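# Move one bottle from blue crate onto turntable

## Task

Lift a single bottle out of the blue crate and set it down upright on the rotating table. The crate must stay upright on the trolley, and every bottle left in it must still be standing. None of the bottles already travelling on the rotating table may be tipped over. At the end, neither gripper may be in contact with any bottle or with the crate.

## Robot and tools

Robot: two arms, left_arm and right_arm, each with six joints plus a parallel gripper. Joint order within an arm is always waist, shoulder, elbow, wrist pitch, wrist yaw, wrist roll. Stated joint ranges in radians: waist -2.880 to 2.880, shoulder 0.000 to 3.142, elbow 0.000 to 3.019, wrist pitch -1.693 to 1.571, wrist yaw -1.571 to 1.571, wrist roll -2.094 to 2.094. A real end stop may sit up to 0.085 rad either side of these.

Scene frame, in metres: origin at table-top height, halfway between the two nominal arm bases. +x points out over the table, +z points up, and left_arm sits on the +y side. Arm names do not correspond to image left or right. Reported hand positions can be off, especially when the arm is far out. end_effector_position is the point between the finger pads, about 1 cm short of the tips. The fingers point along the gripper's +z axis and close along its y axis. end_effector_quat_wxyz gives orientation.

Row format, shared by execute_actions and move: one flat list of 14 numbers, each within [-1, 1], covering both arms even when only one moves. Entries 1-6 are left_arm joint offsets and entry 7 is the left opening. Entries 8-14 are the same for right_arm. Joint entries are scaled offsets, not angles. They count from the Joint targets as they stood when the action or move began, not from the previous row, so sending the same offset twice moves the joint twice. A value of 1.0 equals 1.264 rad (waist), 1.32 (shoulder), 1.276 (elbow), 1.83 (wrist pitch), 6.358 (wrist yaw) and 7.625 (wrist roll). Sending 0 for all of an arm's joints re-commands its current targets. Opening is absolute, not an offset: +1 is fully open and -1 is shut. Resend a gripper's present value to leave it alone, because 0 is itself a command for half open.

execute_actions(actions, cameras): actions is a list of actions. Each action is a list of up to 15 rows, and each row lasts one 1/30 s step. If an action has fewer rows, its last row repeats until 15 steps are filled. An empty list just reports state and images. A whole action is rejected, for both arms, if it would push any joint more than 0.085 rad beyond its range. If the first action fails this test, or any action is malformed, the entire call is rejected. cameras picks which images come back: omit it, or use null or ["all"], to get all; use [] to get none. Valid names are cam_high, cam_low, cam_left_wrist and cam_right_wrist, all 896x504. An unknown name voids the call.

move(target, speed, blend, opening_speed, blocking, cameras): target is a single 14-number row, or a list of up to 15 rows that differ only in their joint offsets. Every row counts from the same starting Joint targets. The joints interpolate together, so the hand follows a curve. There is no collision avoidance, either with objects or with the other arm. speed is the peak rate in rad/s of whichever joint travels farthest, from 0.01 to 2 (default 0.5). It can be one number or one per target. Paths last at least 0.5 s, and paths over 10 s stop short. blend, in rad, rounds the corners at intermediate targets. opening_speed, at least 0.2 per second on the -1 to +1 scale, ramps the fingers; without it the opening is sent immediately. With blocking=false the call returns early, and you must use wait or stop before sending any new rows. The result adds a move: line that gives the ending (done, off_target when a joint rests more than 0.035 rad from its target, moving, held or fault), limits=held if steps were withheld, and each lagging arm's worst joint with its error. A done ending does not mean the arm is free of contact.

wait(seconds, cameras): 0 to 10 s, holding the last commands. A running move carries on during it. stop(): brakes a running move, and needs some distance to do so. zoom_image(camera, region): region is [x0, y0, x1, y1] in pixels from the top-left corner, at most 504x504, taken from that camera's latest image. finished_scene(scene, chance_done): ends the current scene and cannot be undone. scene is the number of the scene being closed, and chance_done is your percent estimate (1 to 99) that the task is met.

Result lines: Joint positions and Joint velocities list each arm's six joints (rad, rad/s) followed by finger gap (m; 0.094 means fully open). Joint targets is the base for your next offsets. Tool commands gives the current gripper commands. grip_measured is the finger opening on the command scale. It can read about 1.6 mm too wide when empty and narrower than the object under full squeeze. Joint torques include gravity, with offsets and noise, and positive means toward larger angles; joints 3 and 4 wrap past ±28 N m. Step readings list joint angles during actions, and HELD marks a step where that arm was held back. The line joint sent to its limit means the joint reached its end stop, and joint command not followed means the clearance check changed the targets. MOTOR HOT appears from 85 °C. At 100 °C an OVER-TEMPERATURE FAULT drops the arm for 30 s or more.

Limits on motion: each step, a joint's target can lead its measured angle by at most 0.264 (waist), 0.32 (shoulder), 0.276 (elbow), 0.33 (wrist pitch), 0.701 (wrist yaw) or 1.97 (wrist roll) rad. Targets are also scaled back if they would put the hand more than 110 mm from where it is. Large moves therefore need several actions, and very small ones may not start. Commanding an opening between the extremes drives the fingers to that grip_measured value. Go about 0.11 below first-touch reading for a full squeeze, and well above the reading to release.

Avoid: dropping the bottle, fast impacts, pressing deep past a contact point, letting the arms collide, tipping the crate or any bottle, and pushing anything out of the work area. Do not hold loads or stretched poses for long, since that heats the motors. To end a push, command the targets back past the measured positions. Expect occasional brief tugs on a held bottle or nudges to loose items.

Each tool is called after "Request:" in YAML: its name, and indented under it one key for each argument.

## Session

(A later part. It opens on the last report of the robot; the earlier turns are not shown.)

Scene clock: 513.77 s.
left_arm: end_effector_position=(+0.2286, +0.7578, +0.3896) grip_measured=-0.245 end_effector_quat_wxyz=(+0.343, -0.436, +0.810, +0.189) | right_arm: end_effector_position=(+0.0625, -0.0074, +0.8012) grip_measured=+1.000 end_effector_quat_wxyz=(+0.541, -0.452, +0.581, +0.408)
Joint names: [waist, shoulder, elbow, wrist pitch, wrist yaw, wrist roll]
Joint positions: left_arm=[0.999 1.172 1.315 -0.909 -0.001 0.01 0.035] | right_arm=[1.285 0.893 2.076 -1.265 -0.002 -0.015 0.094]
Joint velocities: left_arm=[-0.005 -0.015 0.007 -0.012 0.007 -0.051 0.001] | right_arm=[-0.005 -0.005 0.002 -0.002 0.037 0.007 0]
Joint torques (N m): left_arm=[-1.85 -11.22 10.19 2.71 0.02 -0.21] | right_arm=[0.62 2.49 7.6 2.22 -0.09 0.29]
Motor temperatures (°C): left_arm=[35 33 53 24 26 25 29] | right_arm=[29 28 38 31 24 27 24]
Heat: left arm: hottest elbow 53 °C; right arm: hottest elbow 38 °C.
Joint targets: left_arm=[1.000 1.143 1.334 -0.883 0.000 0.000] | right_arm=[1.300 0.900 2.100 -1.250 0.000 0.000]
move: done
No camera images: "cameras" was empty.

Request:
move:
  target: [0, -0.0024, -0.0229, 0.0142, 0, 0, -0.5, 0, 0, 0, 0, 0, 0, 1]
  speed: 0.08

Request:
zoom_image:
  camera: "cam_right_wrist"
  region: [370, 210, 496, 336]

Request:
zoom_image:
  camera: "cam_low"
  region: [600, 40, 852, 292]

Scene clock: 518.33 s.
left_arm: end_effector_position=(+0.2291, +0.7575, +0.3872) grip_measured=-0.245 end_effector_quat_wxyz=(+0.351, -0.435, +0.807, +0.192) | right_arm: end_effector_position=(+0.0625, -0.0074, +0.8012) grip_measured=+1.000 end_effector_quat_wxyz=(+0.541, -0.452, +0.581, +0.408)
Joint names: [waist, shoulder, elbow, wrist pitch, wrist yaw, wrist roll]
Joint positions: left_arm=[0.999 1.162 1.293 -0.879 0.001 0.007 0.035] | right_arm=[1.285 0.893 2.076 -1.265 -0.002 -0.015 0.094]
Joint velocities: left_arm=[-0.015 0.005 -0.007 0.012 0.007 -0.037 -0.001] | right_arm=[-0.005 0.005 -0.012 -0.002 -0.125 0.007 0]
Joint torques (N m): left_arm=[-2.14 -10.29 9.66 2.56 -0.05 -0.17] | right_arm=[0.62 2.55 7.61 2.22 -0.09 0.29]
Motor temperatures (°C): left_arm=[35 33 53 24 26 25 29] | right_arm=[29 28 38 31 24 27 24]
Heat: left arm: hottest elbow 53 °C; right arm: hottest elbow 38 °C.
Joint targets: left_arm=[1.000 1.140 1.305 -0.857 0.000 0.000] | right_arm=[1.300 0.900 2.100 -1.250 0.000 0.000]
move: done

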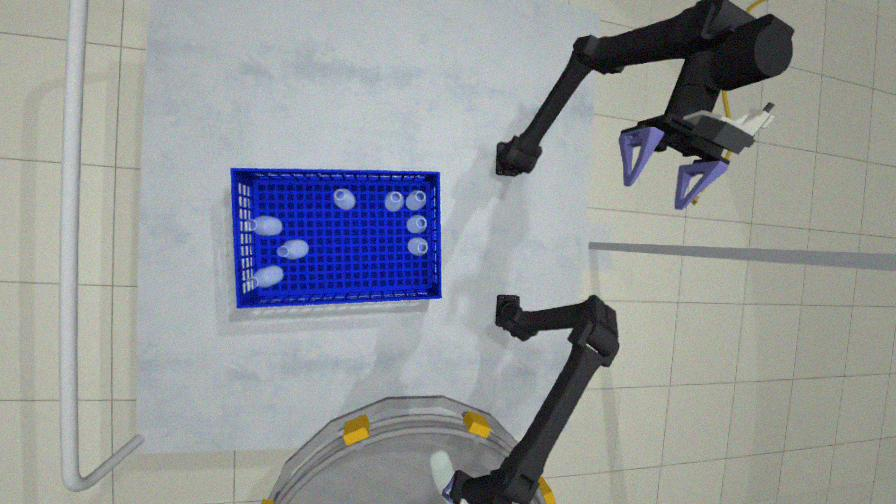

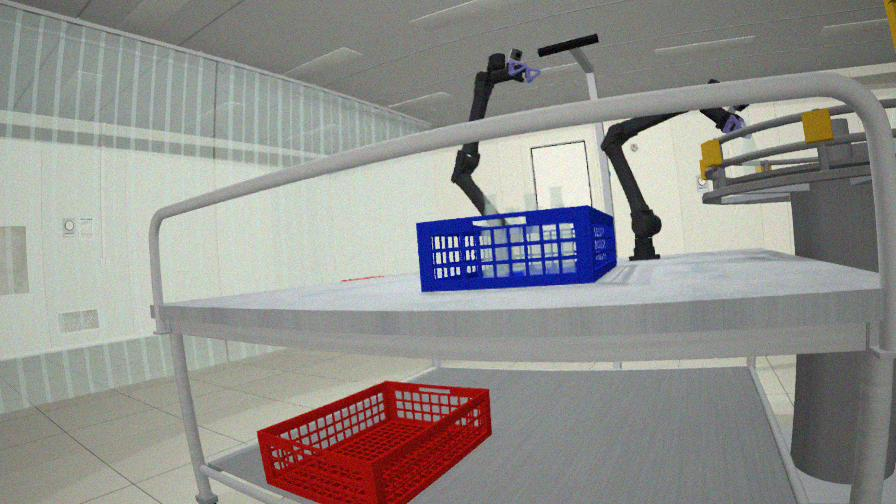

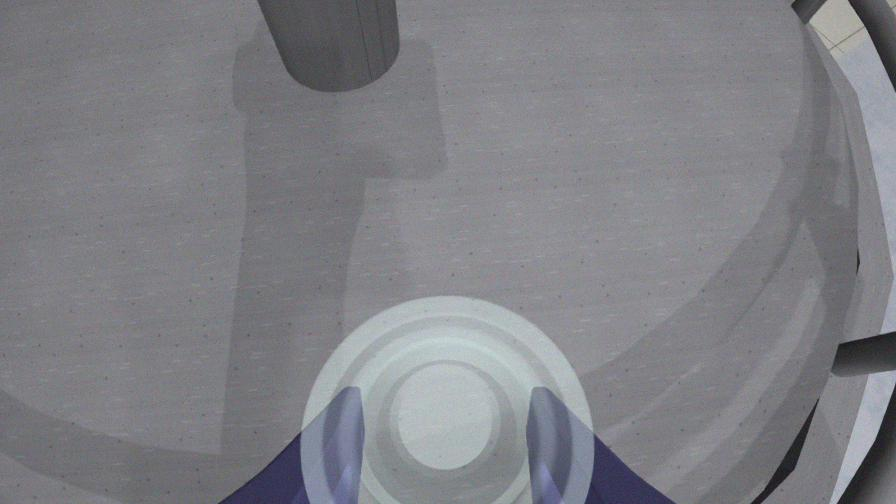

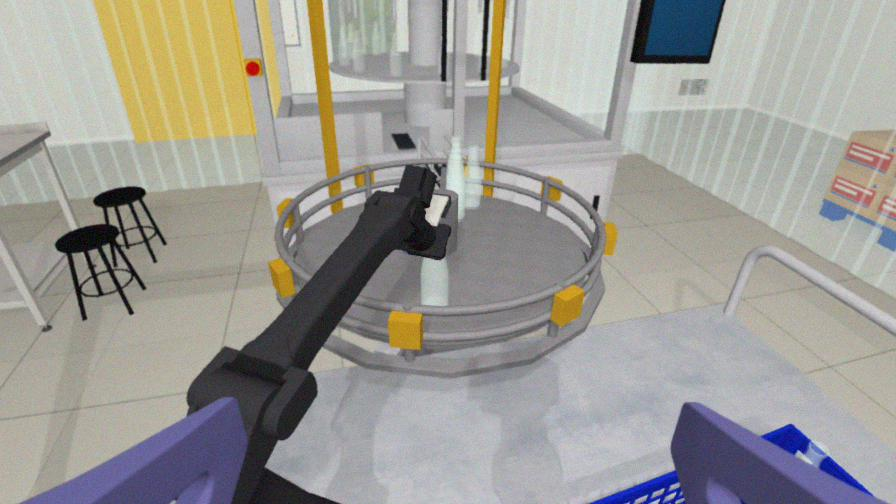

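Scaled by 4.000 from the camera's 896x504 image, which has a finer 1280x720 frame.

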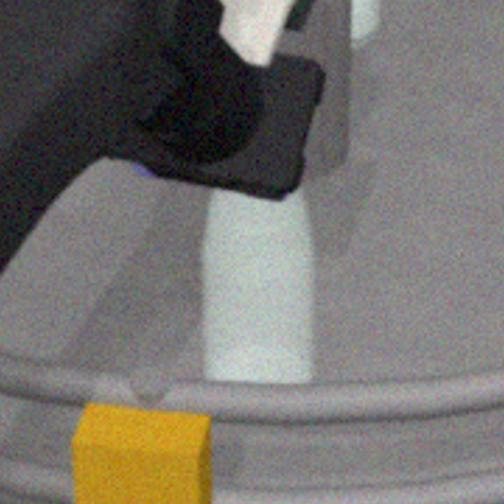

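Scaled by 2.000 from the camera's 896x504 image, which has a finer 1280x720 frame.

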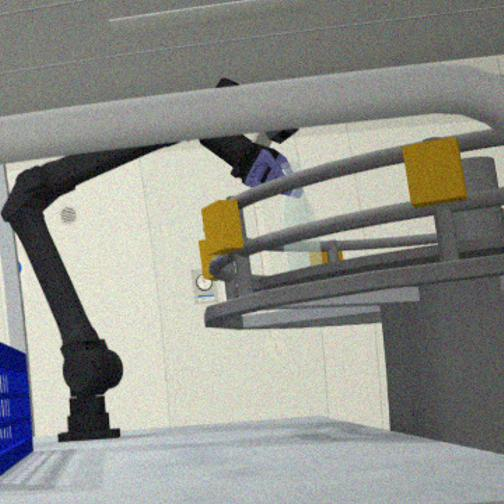

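Request:
zoom_image:
  camera: "cam_low"
  region: [700, 80, 812, 192]

Request:
zoom_image:
  camera: "cam_left_wrist"
  region: [260, 252, 636, 504]

Scaled by 4.500 from the camera's 896x504 image, which has a finer 1280x720 frame.

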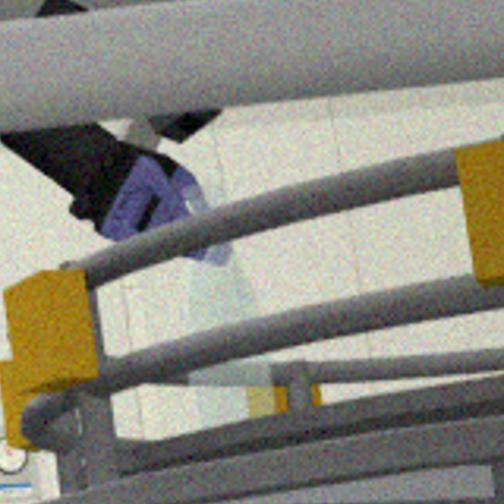

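Scaled by 1.340 from the camera's 896x504 image, which has a finer 1280x720 frame.

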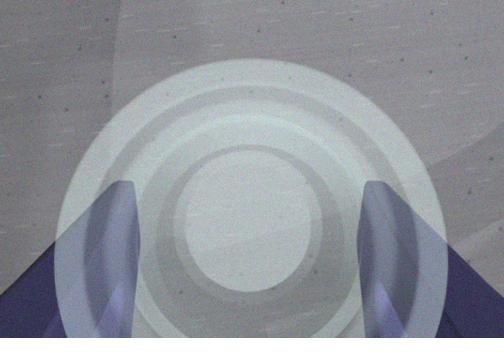

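Request:
move:
  target: [0, -0.0055, 0.0078, 0.0022, 0, 0, -0.5, 0, 0, 0, 0, 0, 0, 1]
  speed: 0.08
  cameras: ["cam_low", "cam_left_wrist"]

Request:
zoom_image:
  camera: "cam_low"
  region: [700, 80, 812, 192]

Scene clock: 547.50 s.
left_arm: end_effector_position=(+0.2301, +0.7574, +0.3878) grip_measured=-0.245 end_effector_quat_wxyz=(+0.356, -0.438, +0.803, +0.190) | right_arm: end_effector_position=(+0.0625, -0.0074, +0.8012) grip_measured=+1.000 end_effector_quat_wxyz=(+0.541, -0.452, +0.581, +0.408)
Joint names: [waist, shoulder, elbow, wrist pitch, wrist yaw, wrist roll]
Joint positions: left_arm=[0.998 1.16 1.289 -0.869 0.003 -0.005 0.035] | right_arm=[1.285 0.893 2.076 -1.265 -0.002 -0.015 0.094]
Joint velocities: left_arm=[-0.015 -0.005 -0.002 -0.007 0.007 -0.022 0] | right_arm=[-0.005 -0.015 -0.007 -0.007 -0.022 -0.037 0]
Joint torques (N m): left_arm=[-1.38 -10.7 10.69 2.32 -0.14 -0.06] | right_arm=[0.56 2.49 7.61 2.24 -0.09 0.29]
Motor temperatures (°C): left_arm=[35 32 54 24 25 25 29] | right_arm=[28 28 38 31 24 27 24]
Heat: left arm: hottest elbow 54 °C; right arm: hottest elbow 38 °C.
Joint targets: left_arm=[1.000 1.133 1.315 -0.853 0.000 0.000] | right_arm=[1.300 0.900 2.100 -1.250 0.000 0.000]
move: done
Images, in order (width x height): cam_low 896x504, cam_left_wrist 896x504.

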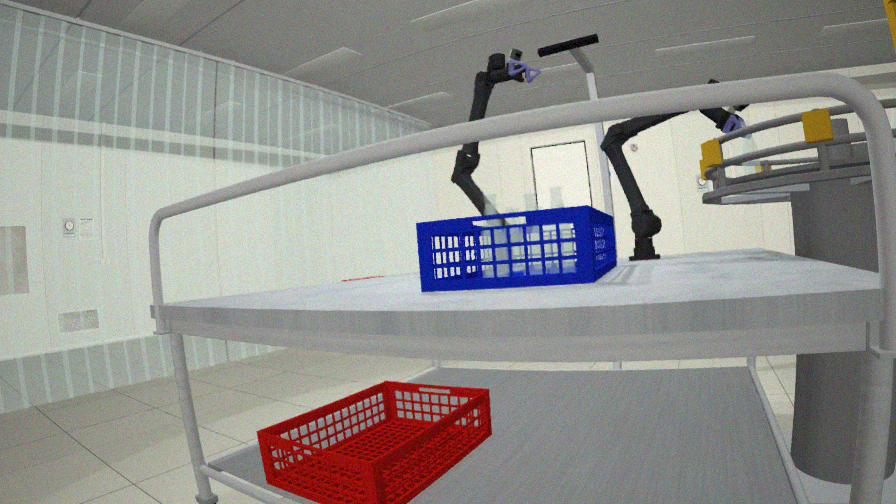

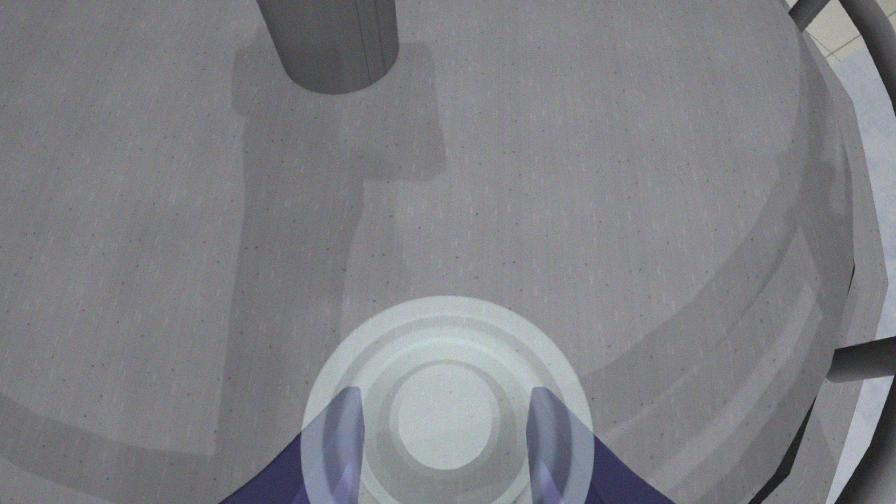

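Scaled by 4.500 from the camera's 896x504 image, which has a finer 1280x720 frame.

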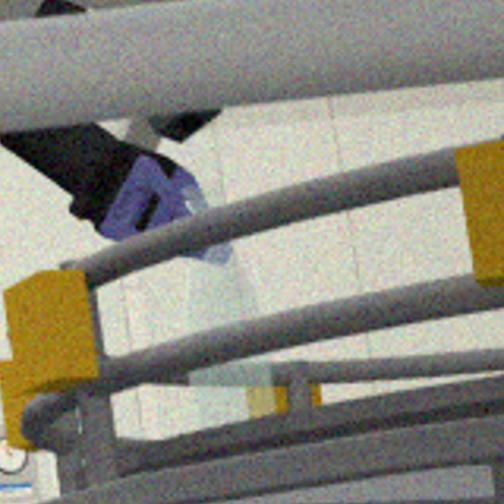

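Request:
wait:
  seconds: 0.5
  cameras: ["cam_left_wrist", "cam_right_wrist"]

Request:
zoom_image:
  camera: "cam_right_wrist"
  region: [330, 120, 582, 372]

Scene clock: 556.83 s.
left_arm: end_effector_position=(+0.2301, +0.7574, +0.3878) grip_measured=-0.245 end_effector_quat_wxyz=(+0.356, -0.438, +0.803, +0.190) | right_arm: end_effector_position=(+0.0625, -0.0074, +0.8012) grip_measured=+1.000 end_effector_quat_wxyz=(+0.541, -0.452, +0.581, +0.408)
Joint names: [waist, shoulder, elbow, wrist pitch, wrist yaw, wrist roll]
Joint positions: left_arm=[0.998 1.16 1.289 -0.869 0.003 -0.005 0.035] | right_arm=[1.285 0.893 2.076 -1.265 -0.002 -0.015 0.094]
Joint velocities: left_arm=[0.015 -0.015 -0.012 0.002 -0.081 -0.037 0.001] | right_arm=[-0.024 0.015 -0.007 -0.012 -0.095 -0.037 0]
Joint torques (N m): left_arm=[-2.02 -10.87 10.8 2.32 -0.13 -0.07] | right_arm=[0.62 2.43 7.6 2.21 -0.09 0.29]
Motor temperatures (°C): left_arm=[35 32 54 24 25 25 29] | right_arm=[28 28 38 31 24 27 23]
Heat: left arm: hottest elbow 54 °C; right arm: hottest elbow 38 °C.
Joint targets: left_arm=[1.000 1.133 1.315 -0.853 0.000 0.000] | right_arm=[1.300 0.900 2.100 -1.250 0.000 0.000]
Tool commands: left_gripper/opening=-0.5 right_gripper/opening=+1.0
wait: 0.50 s; at rest from the start
Images, in order (width x height): cam_left_wrist 896x504, cam_right_wrist 896x504.

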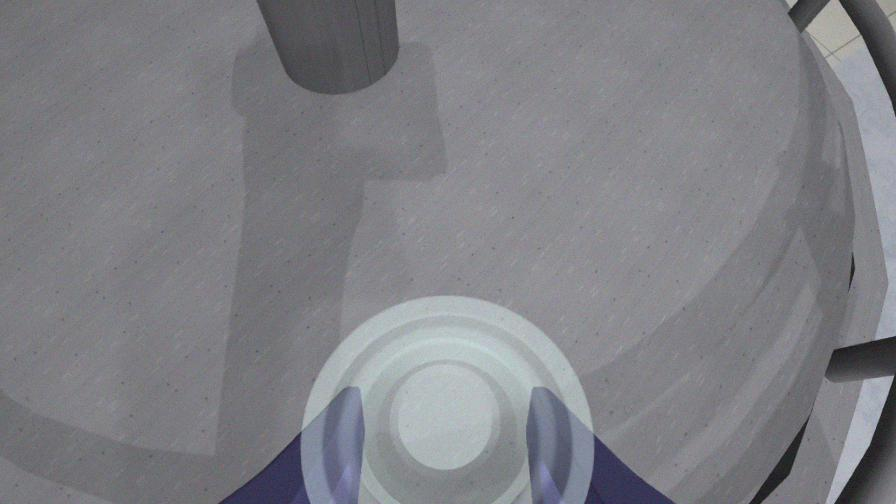

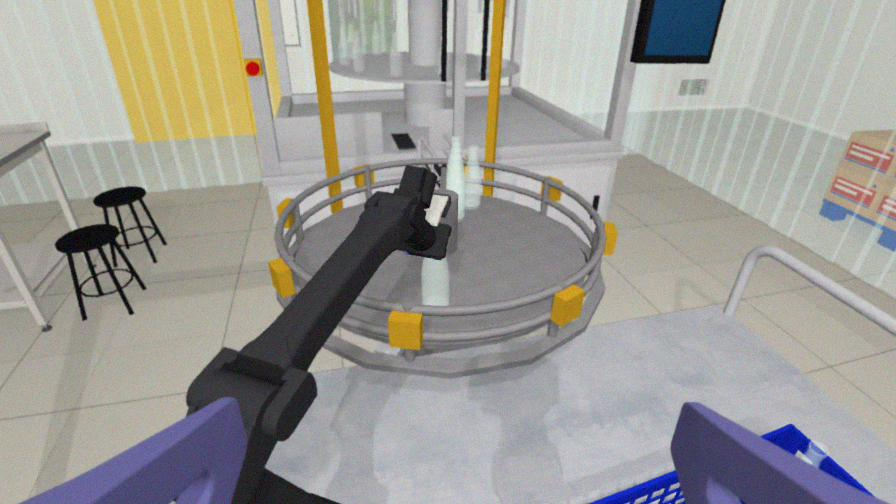

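Scaled by 2.000 from the camera's 896x504 image, which has a finer 1280x720 frame.

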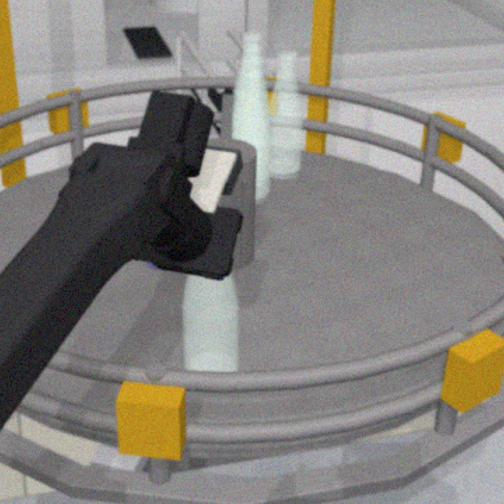

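Request:
zoom_image:
  camera: "cam_left_wrist"
  region: [460, 60, 760, 260]

Request:
wait:
  seconds: 0.5
  cameras: ["cam_left_wrist"]

Request:
zoom_image:
  camera: "cam_left_wrist"
  region: [460, 60, 760, 260]

Scaled by 1.680 from the camera's 896x504 image, which has a finer 1280x720 frame.

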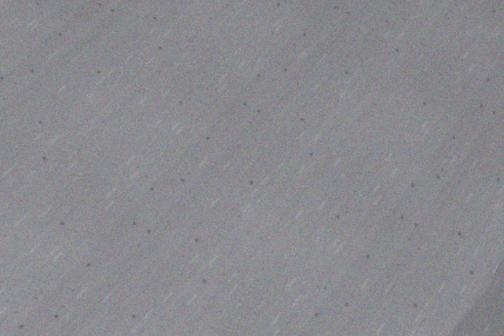

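Scene clock: 566.67 s.
left_arm: end_effector_position=(+0.2301, +0.7574, +0.3878) grip_measured=-0.245 end_effector_quat_wxyz=(+0.356, -0.438, +0.803, +0.190) | right_arm: end_effector_position=(+0.0625, -0.0074, +0.8012) grip_measured=+1.000 end_effector_quat_wxyz=(+0.541, -0.452, +0.581, +0.408)
Joint names: [waist, shoulder, elbow, wrist pitch, wrist yaw, wrist roll]
Joint positions: left_arm=[0.998 1.16 1.289 -0.869 0.003 -0.005 0.035] | right_arm=[1.285 0.893 2.076 -1.265 -0.002 -0.015 0.094]
Joint velocities: left_arm=[-0.005 -0.005 0.002 -0.002 -0.007 -0.037 0.001] | right_arm=[-0.015 0.005 -0.012 0.002 0.051 0.007 0]
Joint torques (N m): left_arm=[-1.49 -10.4 10.65 2.47 -0.15 -0.07] | right_arm=[0.67 2.49 7.61 2.24 -0.09 0.29]
Motor temperatures (°C): left_arm=[35 32 54 24 25 25 29] | right_arm=[28 27 38 31 24 27 23]
Heat: left arm: hottest elbow 54 °C; right arm: hottest elbow 38 °C.
Joint targets: left_arm=[1.000 1.133 1.315 -0.853 0.000 0.000] | right_arm=[1.300 0.900 2.100 -1.250 0.000 0.000]
Tool commands: left_gripper/opening=-0.5 right_gripper/opening=+1.0
wait: 0.50 s; at rest from the start
Images, in order (width x height): cam_left_wrist 896x504.

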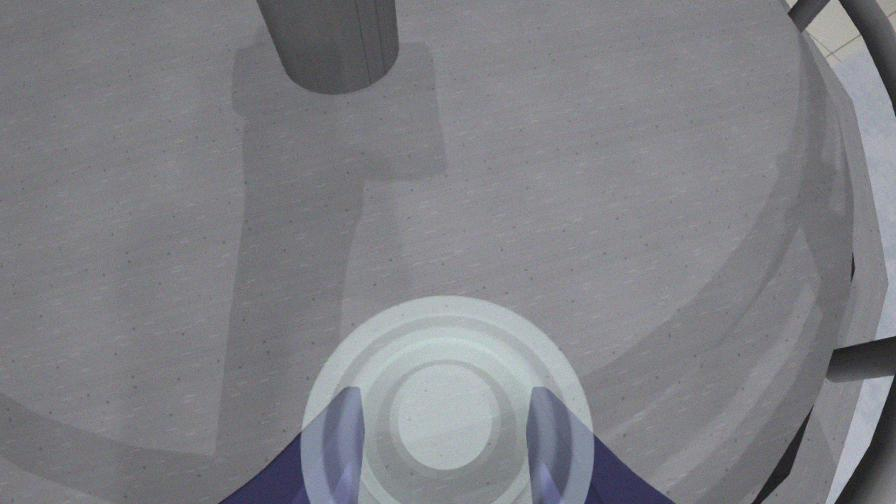

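Scaled by 1.680 from the camera's 896x504 image, which has a finer 1280x720 frame.

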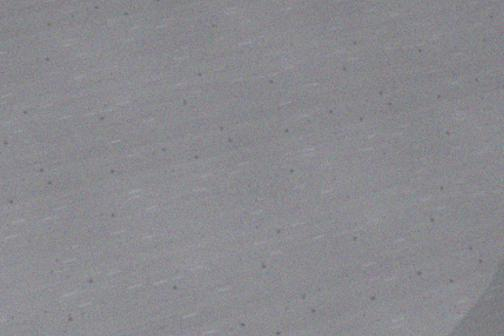

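Request:
wait:
  seconds: 0.1
  cameras: ["cam_left_wrist", "cam_right_wrist"]

Request:
zoom_image:
  camera: "cam_right_wrist"
  region: [410, 120, 520, 260]

Request:
zoom_image:
  camera: "cam_left_wrist"
  region: [460, 60, 760, 260]

Scene clock: 585.30 s.
left_arm: end_effector_position=(+0.2301, +0.7574, +0.3878) grip_measured=-0.245 end_effector_quat_wxyz=(+0.356, -0.438, +0.803, +0.190) | right_arm: end_effector_position=(+0.0625, -0.0074, +0.8012) grip_measured=+1.000 end_effector_quat_wxyz=(+0.541, -0.452, +0.581, +0.408)
Joint names: [waist, shoulder, elbow, wrist pitch, wrist yaw, wrist roll]
Joint positions: left_arm=[0.998 1.16 1.289 -0.869 0.003 -0.005 0.035] | right_arm=[1.285 0.893 2.076 -1.265 -0.002 -0.015 0.094]
Joint velocities: left_arm=[-0.015 -0.015 -0.012 0.007 -0.007 -0.022 0] | right_arm=[-0.005 -0.005 -0.012 -0.022 -0.007 -0.081 0]
Joint torques (N m): left_arm=[-1.67 -10.52 10.84 2.3 -0.16 -0.09] | right_arm=[0.62 2.55 7.6 2.22 -0.1 0.29]
Motor temperatures (°C): left_arm=[35 32 55 24 25 25 29] | right_arm=[28 27 38 30 24 27 23]
Heat: left arm: hottest elbow 55 °C; right arm: hottest elbow 38 °C.
Joint targets: left_arm=[1.000 1.133 1.315 -0.853 0.000 0.000] | right_arm=[1.300 0.900 2.100 -1.250 0.000 0.000]
Tool commands: left_gripper/opening=-0.5 right_gripper/opening=+1.0
wait: 0.10 s; at rest from the start
Images, in order (width x height): cam_left_wrist 896x504, cam_right_wrist 896x504.

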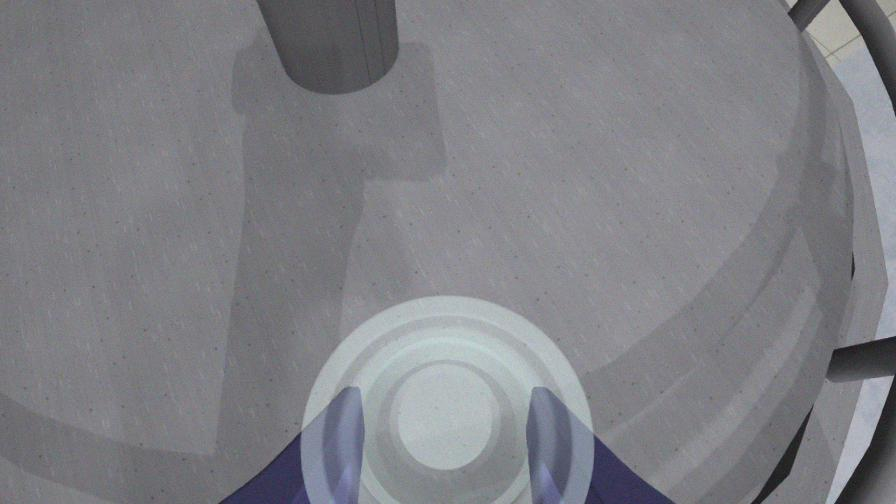

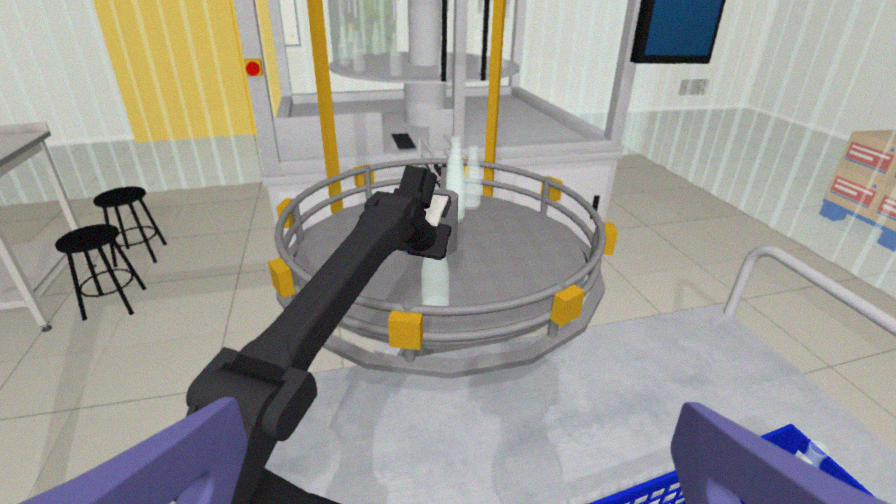

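Scaled by 3.600 from the camera's 896x504 image, which has a finer 1280x720 frame.

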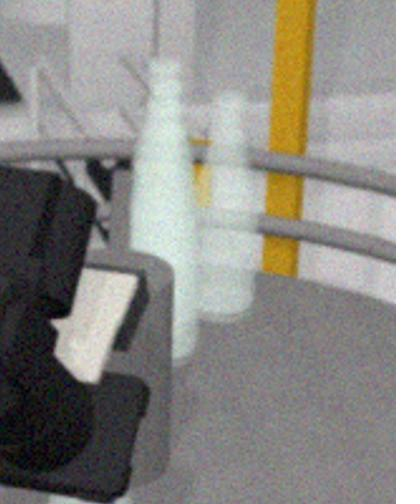

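Scaled by 1.680 from the camera's 896x504 image, which has a finer 1280x720 frame.

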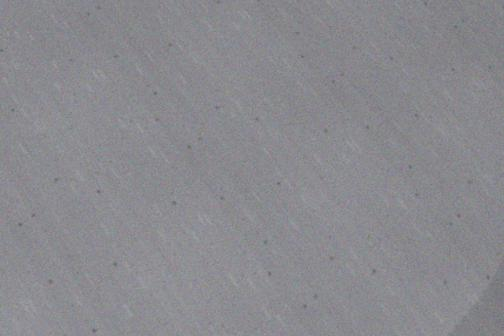

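Request:
wait:
  seconds: 0.1
  cameras: ["cam_left_wrist"]

Request:
zoom_image:
  camera: "cam_left_wrist"
  region: [460, 60, 760, 260]

Request:
wait:
  seconds: 1.0
  cameras: ["cam_left_wrist"]

Request:
zoom_image:
  camera: "cam_left_wrist"
  region: [460, 60, 760, 260]

Scene clock: 615.77 s.
left_arm: end_effector_position=(+0.2301, +0.7574, +0.3878) grip_measured=-0.245 end_effector_quat_wxyz=(+0.356, -0.438, +0.803, +0.190) | right_arm: end_effector_position=(+0.0625, -0.0074, +0.8012) grip_measured=+1.000 end_effector_quat_wxyz=(+0.541, -0.452, +0.581, +0.408)
Joint names: [waist, shoulder, elbow, wrist pitch, wrist yaw, wrist roll]
Joint positions: left_arm=[0.998 1.16 1.289 -0.869 0.003 -0.005 0.035] | right_arm=[1.285 0.893 2.076 -1.265 -0.002 -0.015 0.094]
Joint velocities: left_arm=[0.005 -0.005 -0.002 -0.027 0.007 -0.007 0] | right_arm=[0.005 -0.015 -0.007 -0.002 0.007 -0.022 0]
Joint torques (N m): left_arm=[-1.67 -10.87 10.63 2.33 -0.17 -0.08] | right_arm=[0.62 2.43 7.61 2.22 -0.09 0.29]
Motor temperatures (°C): left_arm=[34 32 55 24 25 25 30] | right_arm=[28 27 38 30 24 26 23]
Heat: left arm: hottest elbow 55 °C; right arm: hottest elbow 38 °C.
Joint targets: left_arm=[1.000 1.133 1.315 -0.853 0.000 0.000] | right_arm=[1.300 0.900 2.100 -1.250 0.000 0.000]
Tool commands: left_gripper/opening=-0.5 right_gripper/opening=+1.0
wait: 0.10 s; at rest from the start
Images, in order (width x height): cam_left_wrist 896x504.

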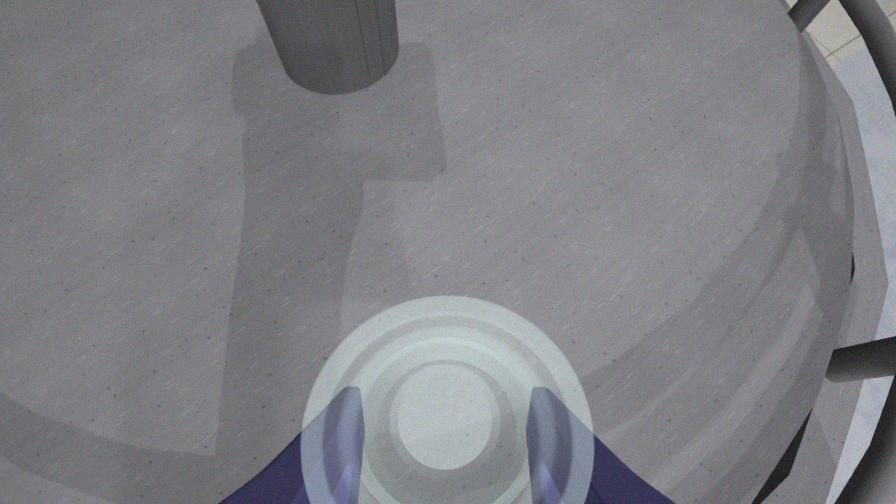

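Scaled by 1.680 from the camera's 896x504 image, which has a finer 1280x720 frame.

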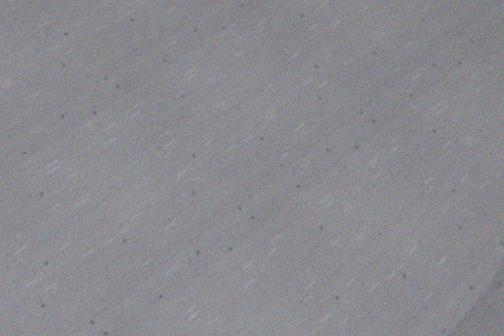

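Scene clock: 616.77 s.
left_arm: end_effector_position=(+0.2301, +0.7574, +0.3878) grip_measured=-0.245 end_effector_quat_wxyz=(+0.356, -0.438, +0.803, +0.190) | right_arm: end_effector_position=(+0.0625, -0.0074, +0.8012) grip_measured=+1.000 end_effector_quat_wxyz=(+0.541, -0.452, +0.581, +0.408)
Joint names: [waist, shoulder, elbow, wrist pitch, wrist yaw, wrist roll]
Joint positions: left_arm=[0.998 1.16 1.289 -0.869 0.003 -0.005 0.035] | right_arm=[1.285 0.893 2.076 -1.265 -0.002 -0.015 0.094]
Joint velocities: left_arm=[0.005 -0.005 0.012 0.012 -0.051 0.051 0.001] | right_arm=[-0.005 -0.005 -0.007 -0.022 -0.051 0.007 0]
Joint torques (N m): left_arm=[-1.73 -11.05 10.77 2.33 -0.16 -0.07] | right_arm=[0.62 2.43 7.6 2.21 -0.09 0.29]
Motor temperatures (°C): left_arm=[34 32 55 24 25 25 30] | right_arm=[28 27 38 30 24 26 23]
Heat: left arm: hottest elbow 55 °C; right arm: hottest elbow 38 °C.
Joint targets: left_arm=[1.000 1.133 1.315 -0.853 0.000 0.000] | right_arm=[1.300 0.900 2.100 -1.250 0.000 0.000]
Tool commands: left_gripper/opening=-0.5 right_gripper/opening=+1.0
wait: 1.00 s; at rest by 0.17 s
Images, in order (width x height): cam_left_wrist 896x504.

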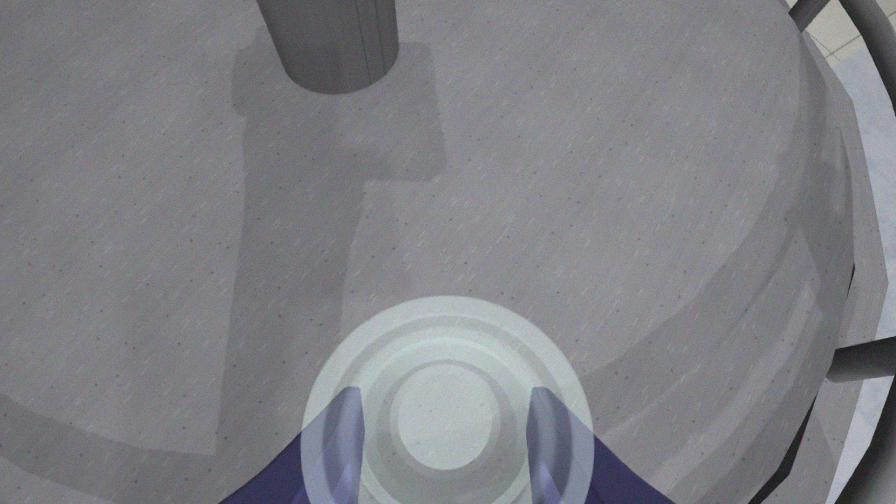

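Scaled by 1.680 from the camera's 896x504 image, which has a finer 1280x720 frame.

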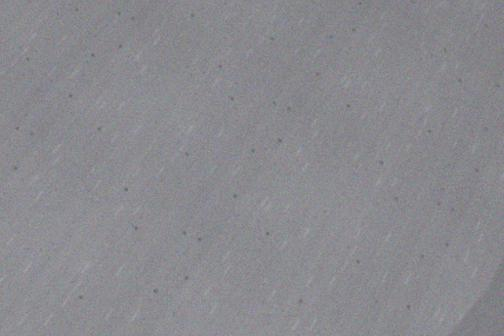

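Request:
move:
  target:
    - [0, 0.0121, 0.1011, -0.0541, 0, 0, -0.5, 0, 0, 0, 0, 0, 0, 1]
    - [-0.0554, 0.5091, 0.7069, -0.1066, 0, 0, -0.5, 0, 0, 0, 0, 0, 0, 1]
  speed: [0.2, 0.5]
  blend: [0.03, 0]

Request:
zoom_image:
  camera: "cam_right_wrist"
  region: [330, 120, 582, 372]

Scene clock: 652.67 s.
left_arm: end_effector_position=(+0.3964, +0.9293, +0.4305) grip_measured=-0.245 end_effector_quat_wxyz=(+0.361, -0.413, +0.817, +0.179) | right_arm: end_effector_position=(+0.0625, -0.0074, +0.8012) grip_measured=+1.000 end_effector_quat_wxyz=(+0.541, -0.452, +0.581, +0.408)
Joint names: [waist, shoulder, elbow, wrist pitch, wrist yaw, wrist roll]
Joint positions: left_arm=[0.935 1.83 2.142 -1.054 0.003 -0.005 0.035] | right_arm=[1.285 0.893 2.076 -1.265 -0.002 -0.015 0.094]
Joint velocities: left_arm=[-0.005 0.005 0.007 -0.012 -0.037 -0.051 -0.001] | right_arm=[0.005 0.015 0.017 0.012 0.007 0.007 0]
Joint torques (N m): left_arm=[-1.85 -20.01 13.71 1.84 -0.14 -0.1] | right_arm=[0.62 2.49 7.61 2.22 -0.09 0.29]
Motor temperatures (°C): left_arm=[34 32 57 24 25 25 30] | right_arm=[28 27 38 30 24 26 23]
Heat: left arm: hottest elbow 57 °C; right arm: hottest elbow 38 °C.
Joint targets: left_arm=[0.930 1.805 2.217 -1.048 0.000 0.000] | right_arm=[1.300 0.900 2.100 -1.250 0.000 0.000]
move: off_target (left_arm); left_arm: the elbow is farthest, 0.075 rad from its target

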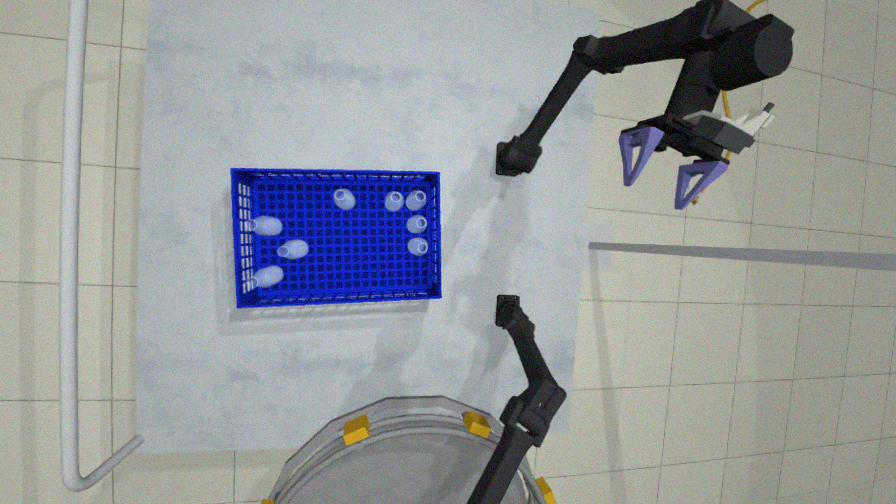

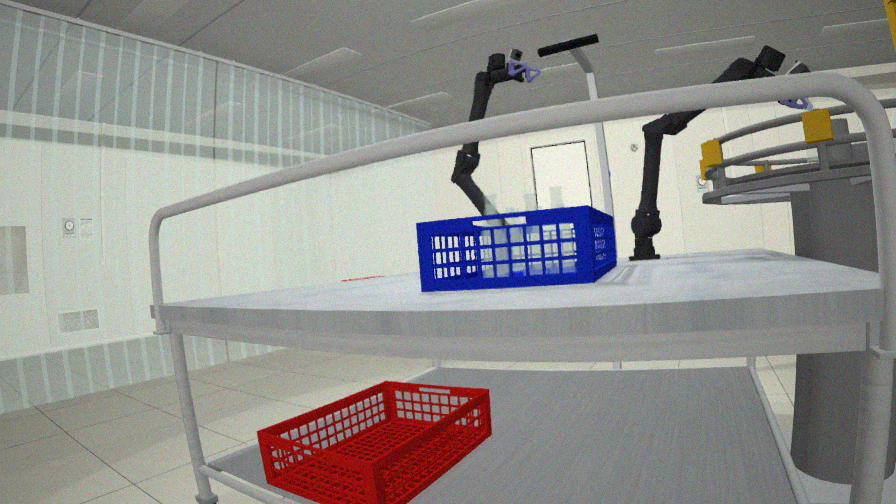

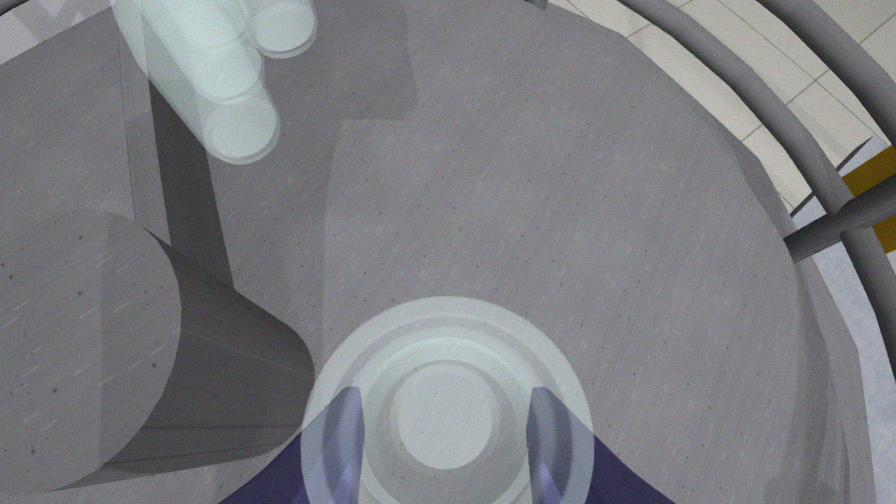

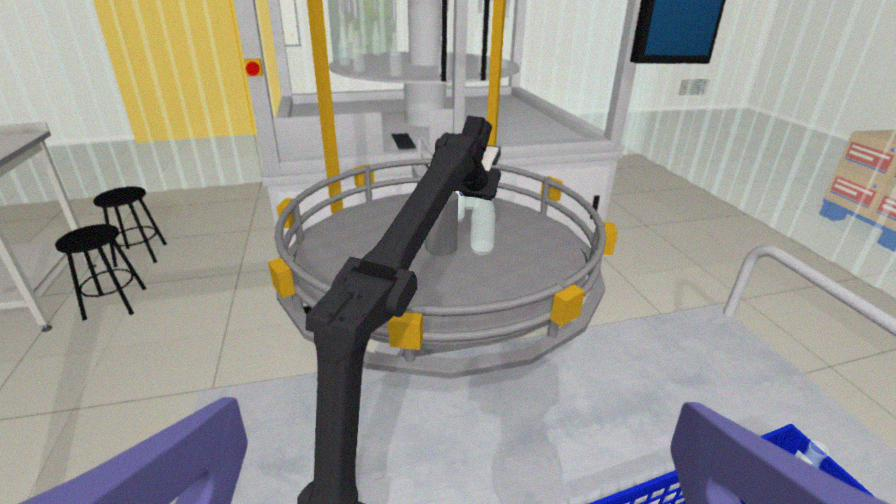

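Scaled by 2.000 from the camera's 896x504 image, which has a finer 1280x720 frame.

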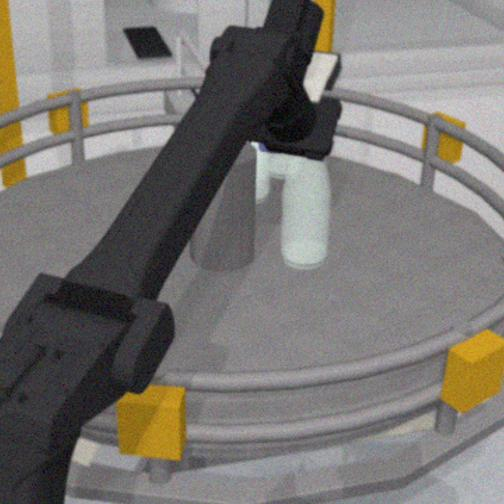

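Request:
zoom_image:
  camera: "cam_left_wrist"
  region: [0, 0, 400, 400]

Scaled by 1.260 from the camera's 896x504 image, which has a finer 1280x720 frame.

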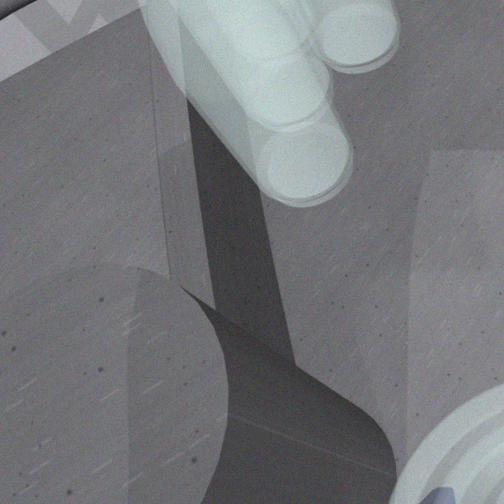

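Request:
move:
  target: [0, -0.0125, -0.0801, 0.0372, 0, 0, -0.5, 0, 0, 0, 0, 0, 0, 1]
  speed: 0.2
  cameras: []

Scene clock: 687.53 s.
left_arm: end_effector_position=(+0.3988, +0.9325, +0.4143) grip_measured=-0.245 end_effector_quat_wxyz=(+0.362, -0.413, +0.817, +0.179) | right_arm: end_effector_position=(+0.0625, -0.0074, +0.8012) grip_measured=+1.000 end_effector_quat_wxyz=(+0.541, -0.452, +0.581, +0.408)
Joint names: [waist, shoulder, elbow, wrist pitch, wrist yaw, wrist roll]
Joint positions: left_arm=[0.935 1.827 2.093 -1.006 0.003 -0.005 0.035] | right_arm=[1.285 0.893 2.076 -1.265 -0.002 -0.015 0.094]
Joint velocities: left_arm=[-0.015 -0.015 0.007 -0.007 0.037 0.037 0] | right_arm=[-0.015 -0.015 -0.002 0.017 -0.007 0.037 0]
Joint torques (N m): left_arm=[-2.02 -21.48 10.25 2.84 -0.13 -0.11] | right_arm=[0.62 2.49 7.61 2.22 -0.1 0.29]
Motor temperatures (°C): left_arm=[34 35 67 24 25 25 30] | right_arm=[28 27 38 30 24 26 23]
Heat: left arm: hottest elbow 67 °C; right arm: hottest elbow 38 °C.
Joint targets: left_arm=[0.930 1.788 2.115 -0.980 0.000 0.000] | right_arm=[1.300 0.900 2.100 -1.250 0.000 0.000]
move: off_target (left_arm); left_arm: the shoulder is farthest, 0.038 rad from its target
No camera images: "cameras" was empty.

Request:
move:
  target: [0, -0.0125, -0.065, 0.0366, 0, 0, -0.5, 0, 0, 0, 0, 0, 0, 1]
  speed: 0.15
  cameras: ["cam_left_wrist"]

Scene clock: 696.73 s.
left_arm: end_effector_position=(+0.4000, +0.9337, +0.3962) grip_measured=-0.245 end_effector_quat_wxyz=(+0.366, -0.412, +0.815, +0.181) | right_arm: end_effector_position=(+0.0625, -0.0074, +0.8012) grip_measured=+1.000 end_effector_quat_wxyz=(+0.541, -0.452, +0.581, +0.408)
Joint names: [waist, shoulder, elbow, wrist pitch, wrist yaw, wrist roll]
Joint positions: left_arm=[0.934 1.811 2.017 -0.936 0.003 -0.005 0.035] | right_arm=[1.285 0.893 2.076 -1.265 -0.002 -0.015 0.094]
Joint velocities: left_arm=[-0.015 -0.005 -0.012 -0.007 -0.022 -0.007 -0.002] | right_arm=[-0.005 -0.015 0.017 0.012 -0.066 0.095 0]
Joint torques (N m): left_arm=[-2.02 -21.01 9.88 2.73 -0.13 -0.1] | right_arm=[0.67 2.55 7.6 2.22 -0.09 0.29]
Motor temperatures (°C): left_arm=[34 37 65 24 25 25 30] | right_arm=[28 27 38 30 24 26 23]
Heat: left arm: hottest elbow 65 °C; right arm: hottest elbow 38 °C.
Joint targets: left_arm=[0.930 1.772 2.032 -0.913 0.000 0.000] | right_arm=[1.300 0.900 2.100 -1.250 0.000 0.000]
move: off_target (left_arm); left_arm: the shoulder is farthest, 0.040 rad from its target
Images, in order (width x height): cam_left_wrist 896x504.

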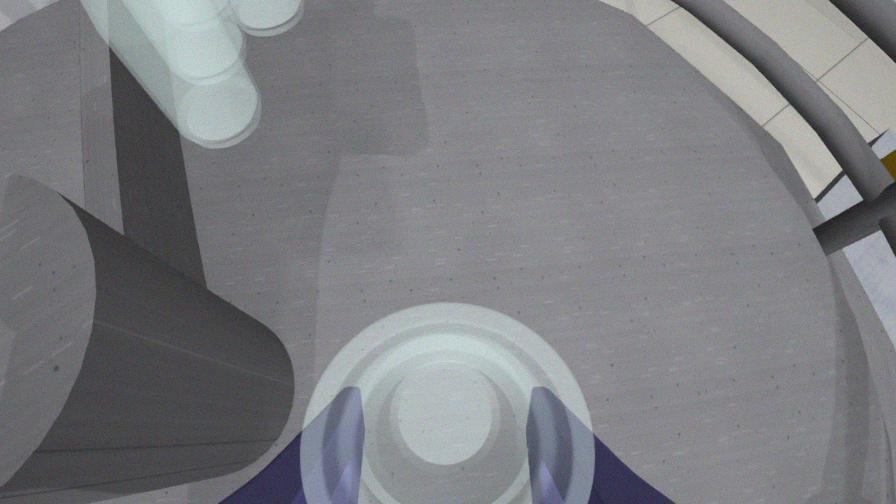

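Request:
move:
  target: [0, -0.0023, -0.0118, 0.0066, 0, 0, -0.5, 0, 0, 0, 0, 0, 0, 1]
  speed: 0.1
  cameras: ["cam_left_wrist"]

Scene clock: 721.83 s.
left_arm: end_effector_position=(+0.4001, +0.9335, +0.3966) grip_measured=-0.245 end_effector_quat_wxyz=(+0.370, -0.411, +0.813, +0.183) | right_arm: end_effector_position=(+0.0625, -0.0074, +0.8012) grip_measured=+1.000 end_effector_quat_wxyz=(+0.541, -0.452, +0.581, +0.408)
Joint names: [waist, shoulder, elbow, wrist pitch, wrist yaw, wrist roll]
Joint positions: left_arm=[0.934 1.805 2.005 -0.921 0.003 -0.005 0.035] | right_arm=[1.285 0.893 2.076 -1.265 -0.002 -0.015 0.094]
Joint velocities: left_arm=[0.005 -0.015 0.007 -0.002 -0.007 -0.037 -0.001] | right_arm=[0.005 -0.005 -0.002 0.012 -0.066 0.037 0]
Joint torques (N m): left_arm=[-1.85 -20.95 9.66 2.36 -0.14 -0.08] | right_arm=[0.56 2.49 7.6 2.22 -0.09 0.29]
Motor temperatures (°C): left_arm=[34 38 62 24 25 25 30] | right_arm=[28 27 38 30 24 26 23]
Heat: left arm: hottest elbow 62 °C; right arm: hottest elbow 38 °C.
Joint targets: left_arm=[0.930 1.768 2.017 -0.901 0.000 0.000] | right_arm=[1.300 0.900 2.100 -1.250 0.000 0.000]
move: off_target (left_arm); left_arm: the shoulder is farthest, 0.036 rad from its target
Images, in order (width x height): cam_left_wrist 896x504.

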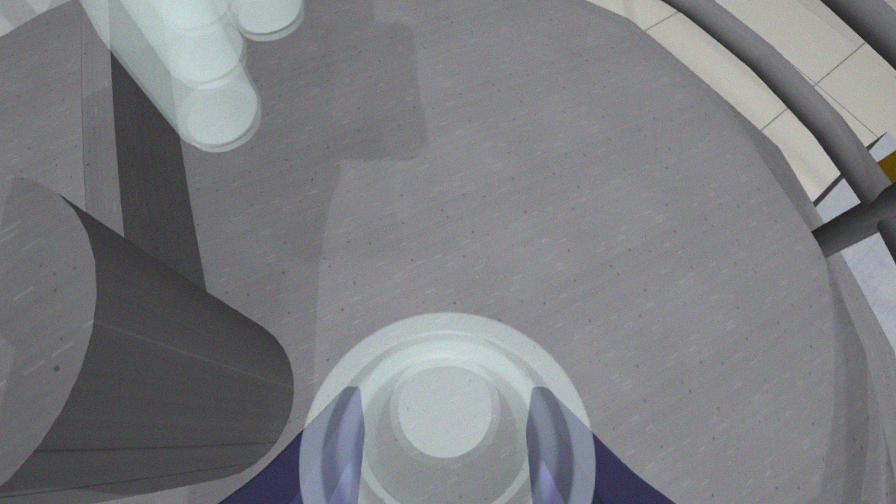

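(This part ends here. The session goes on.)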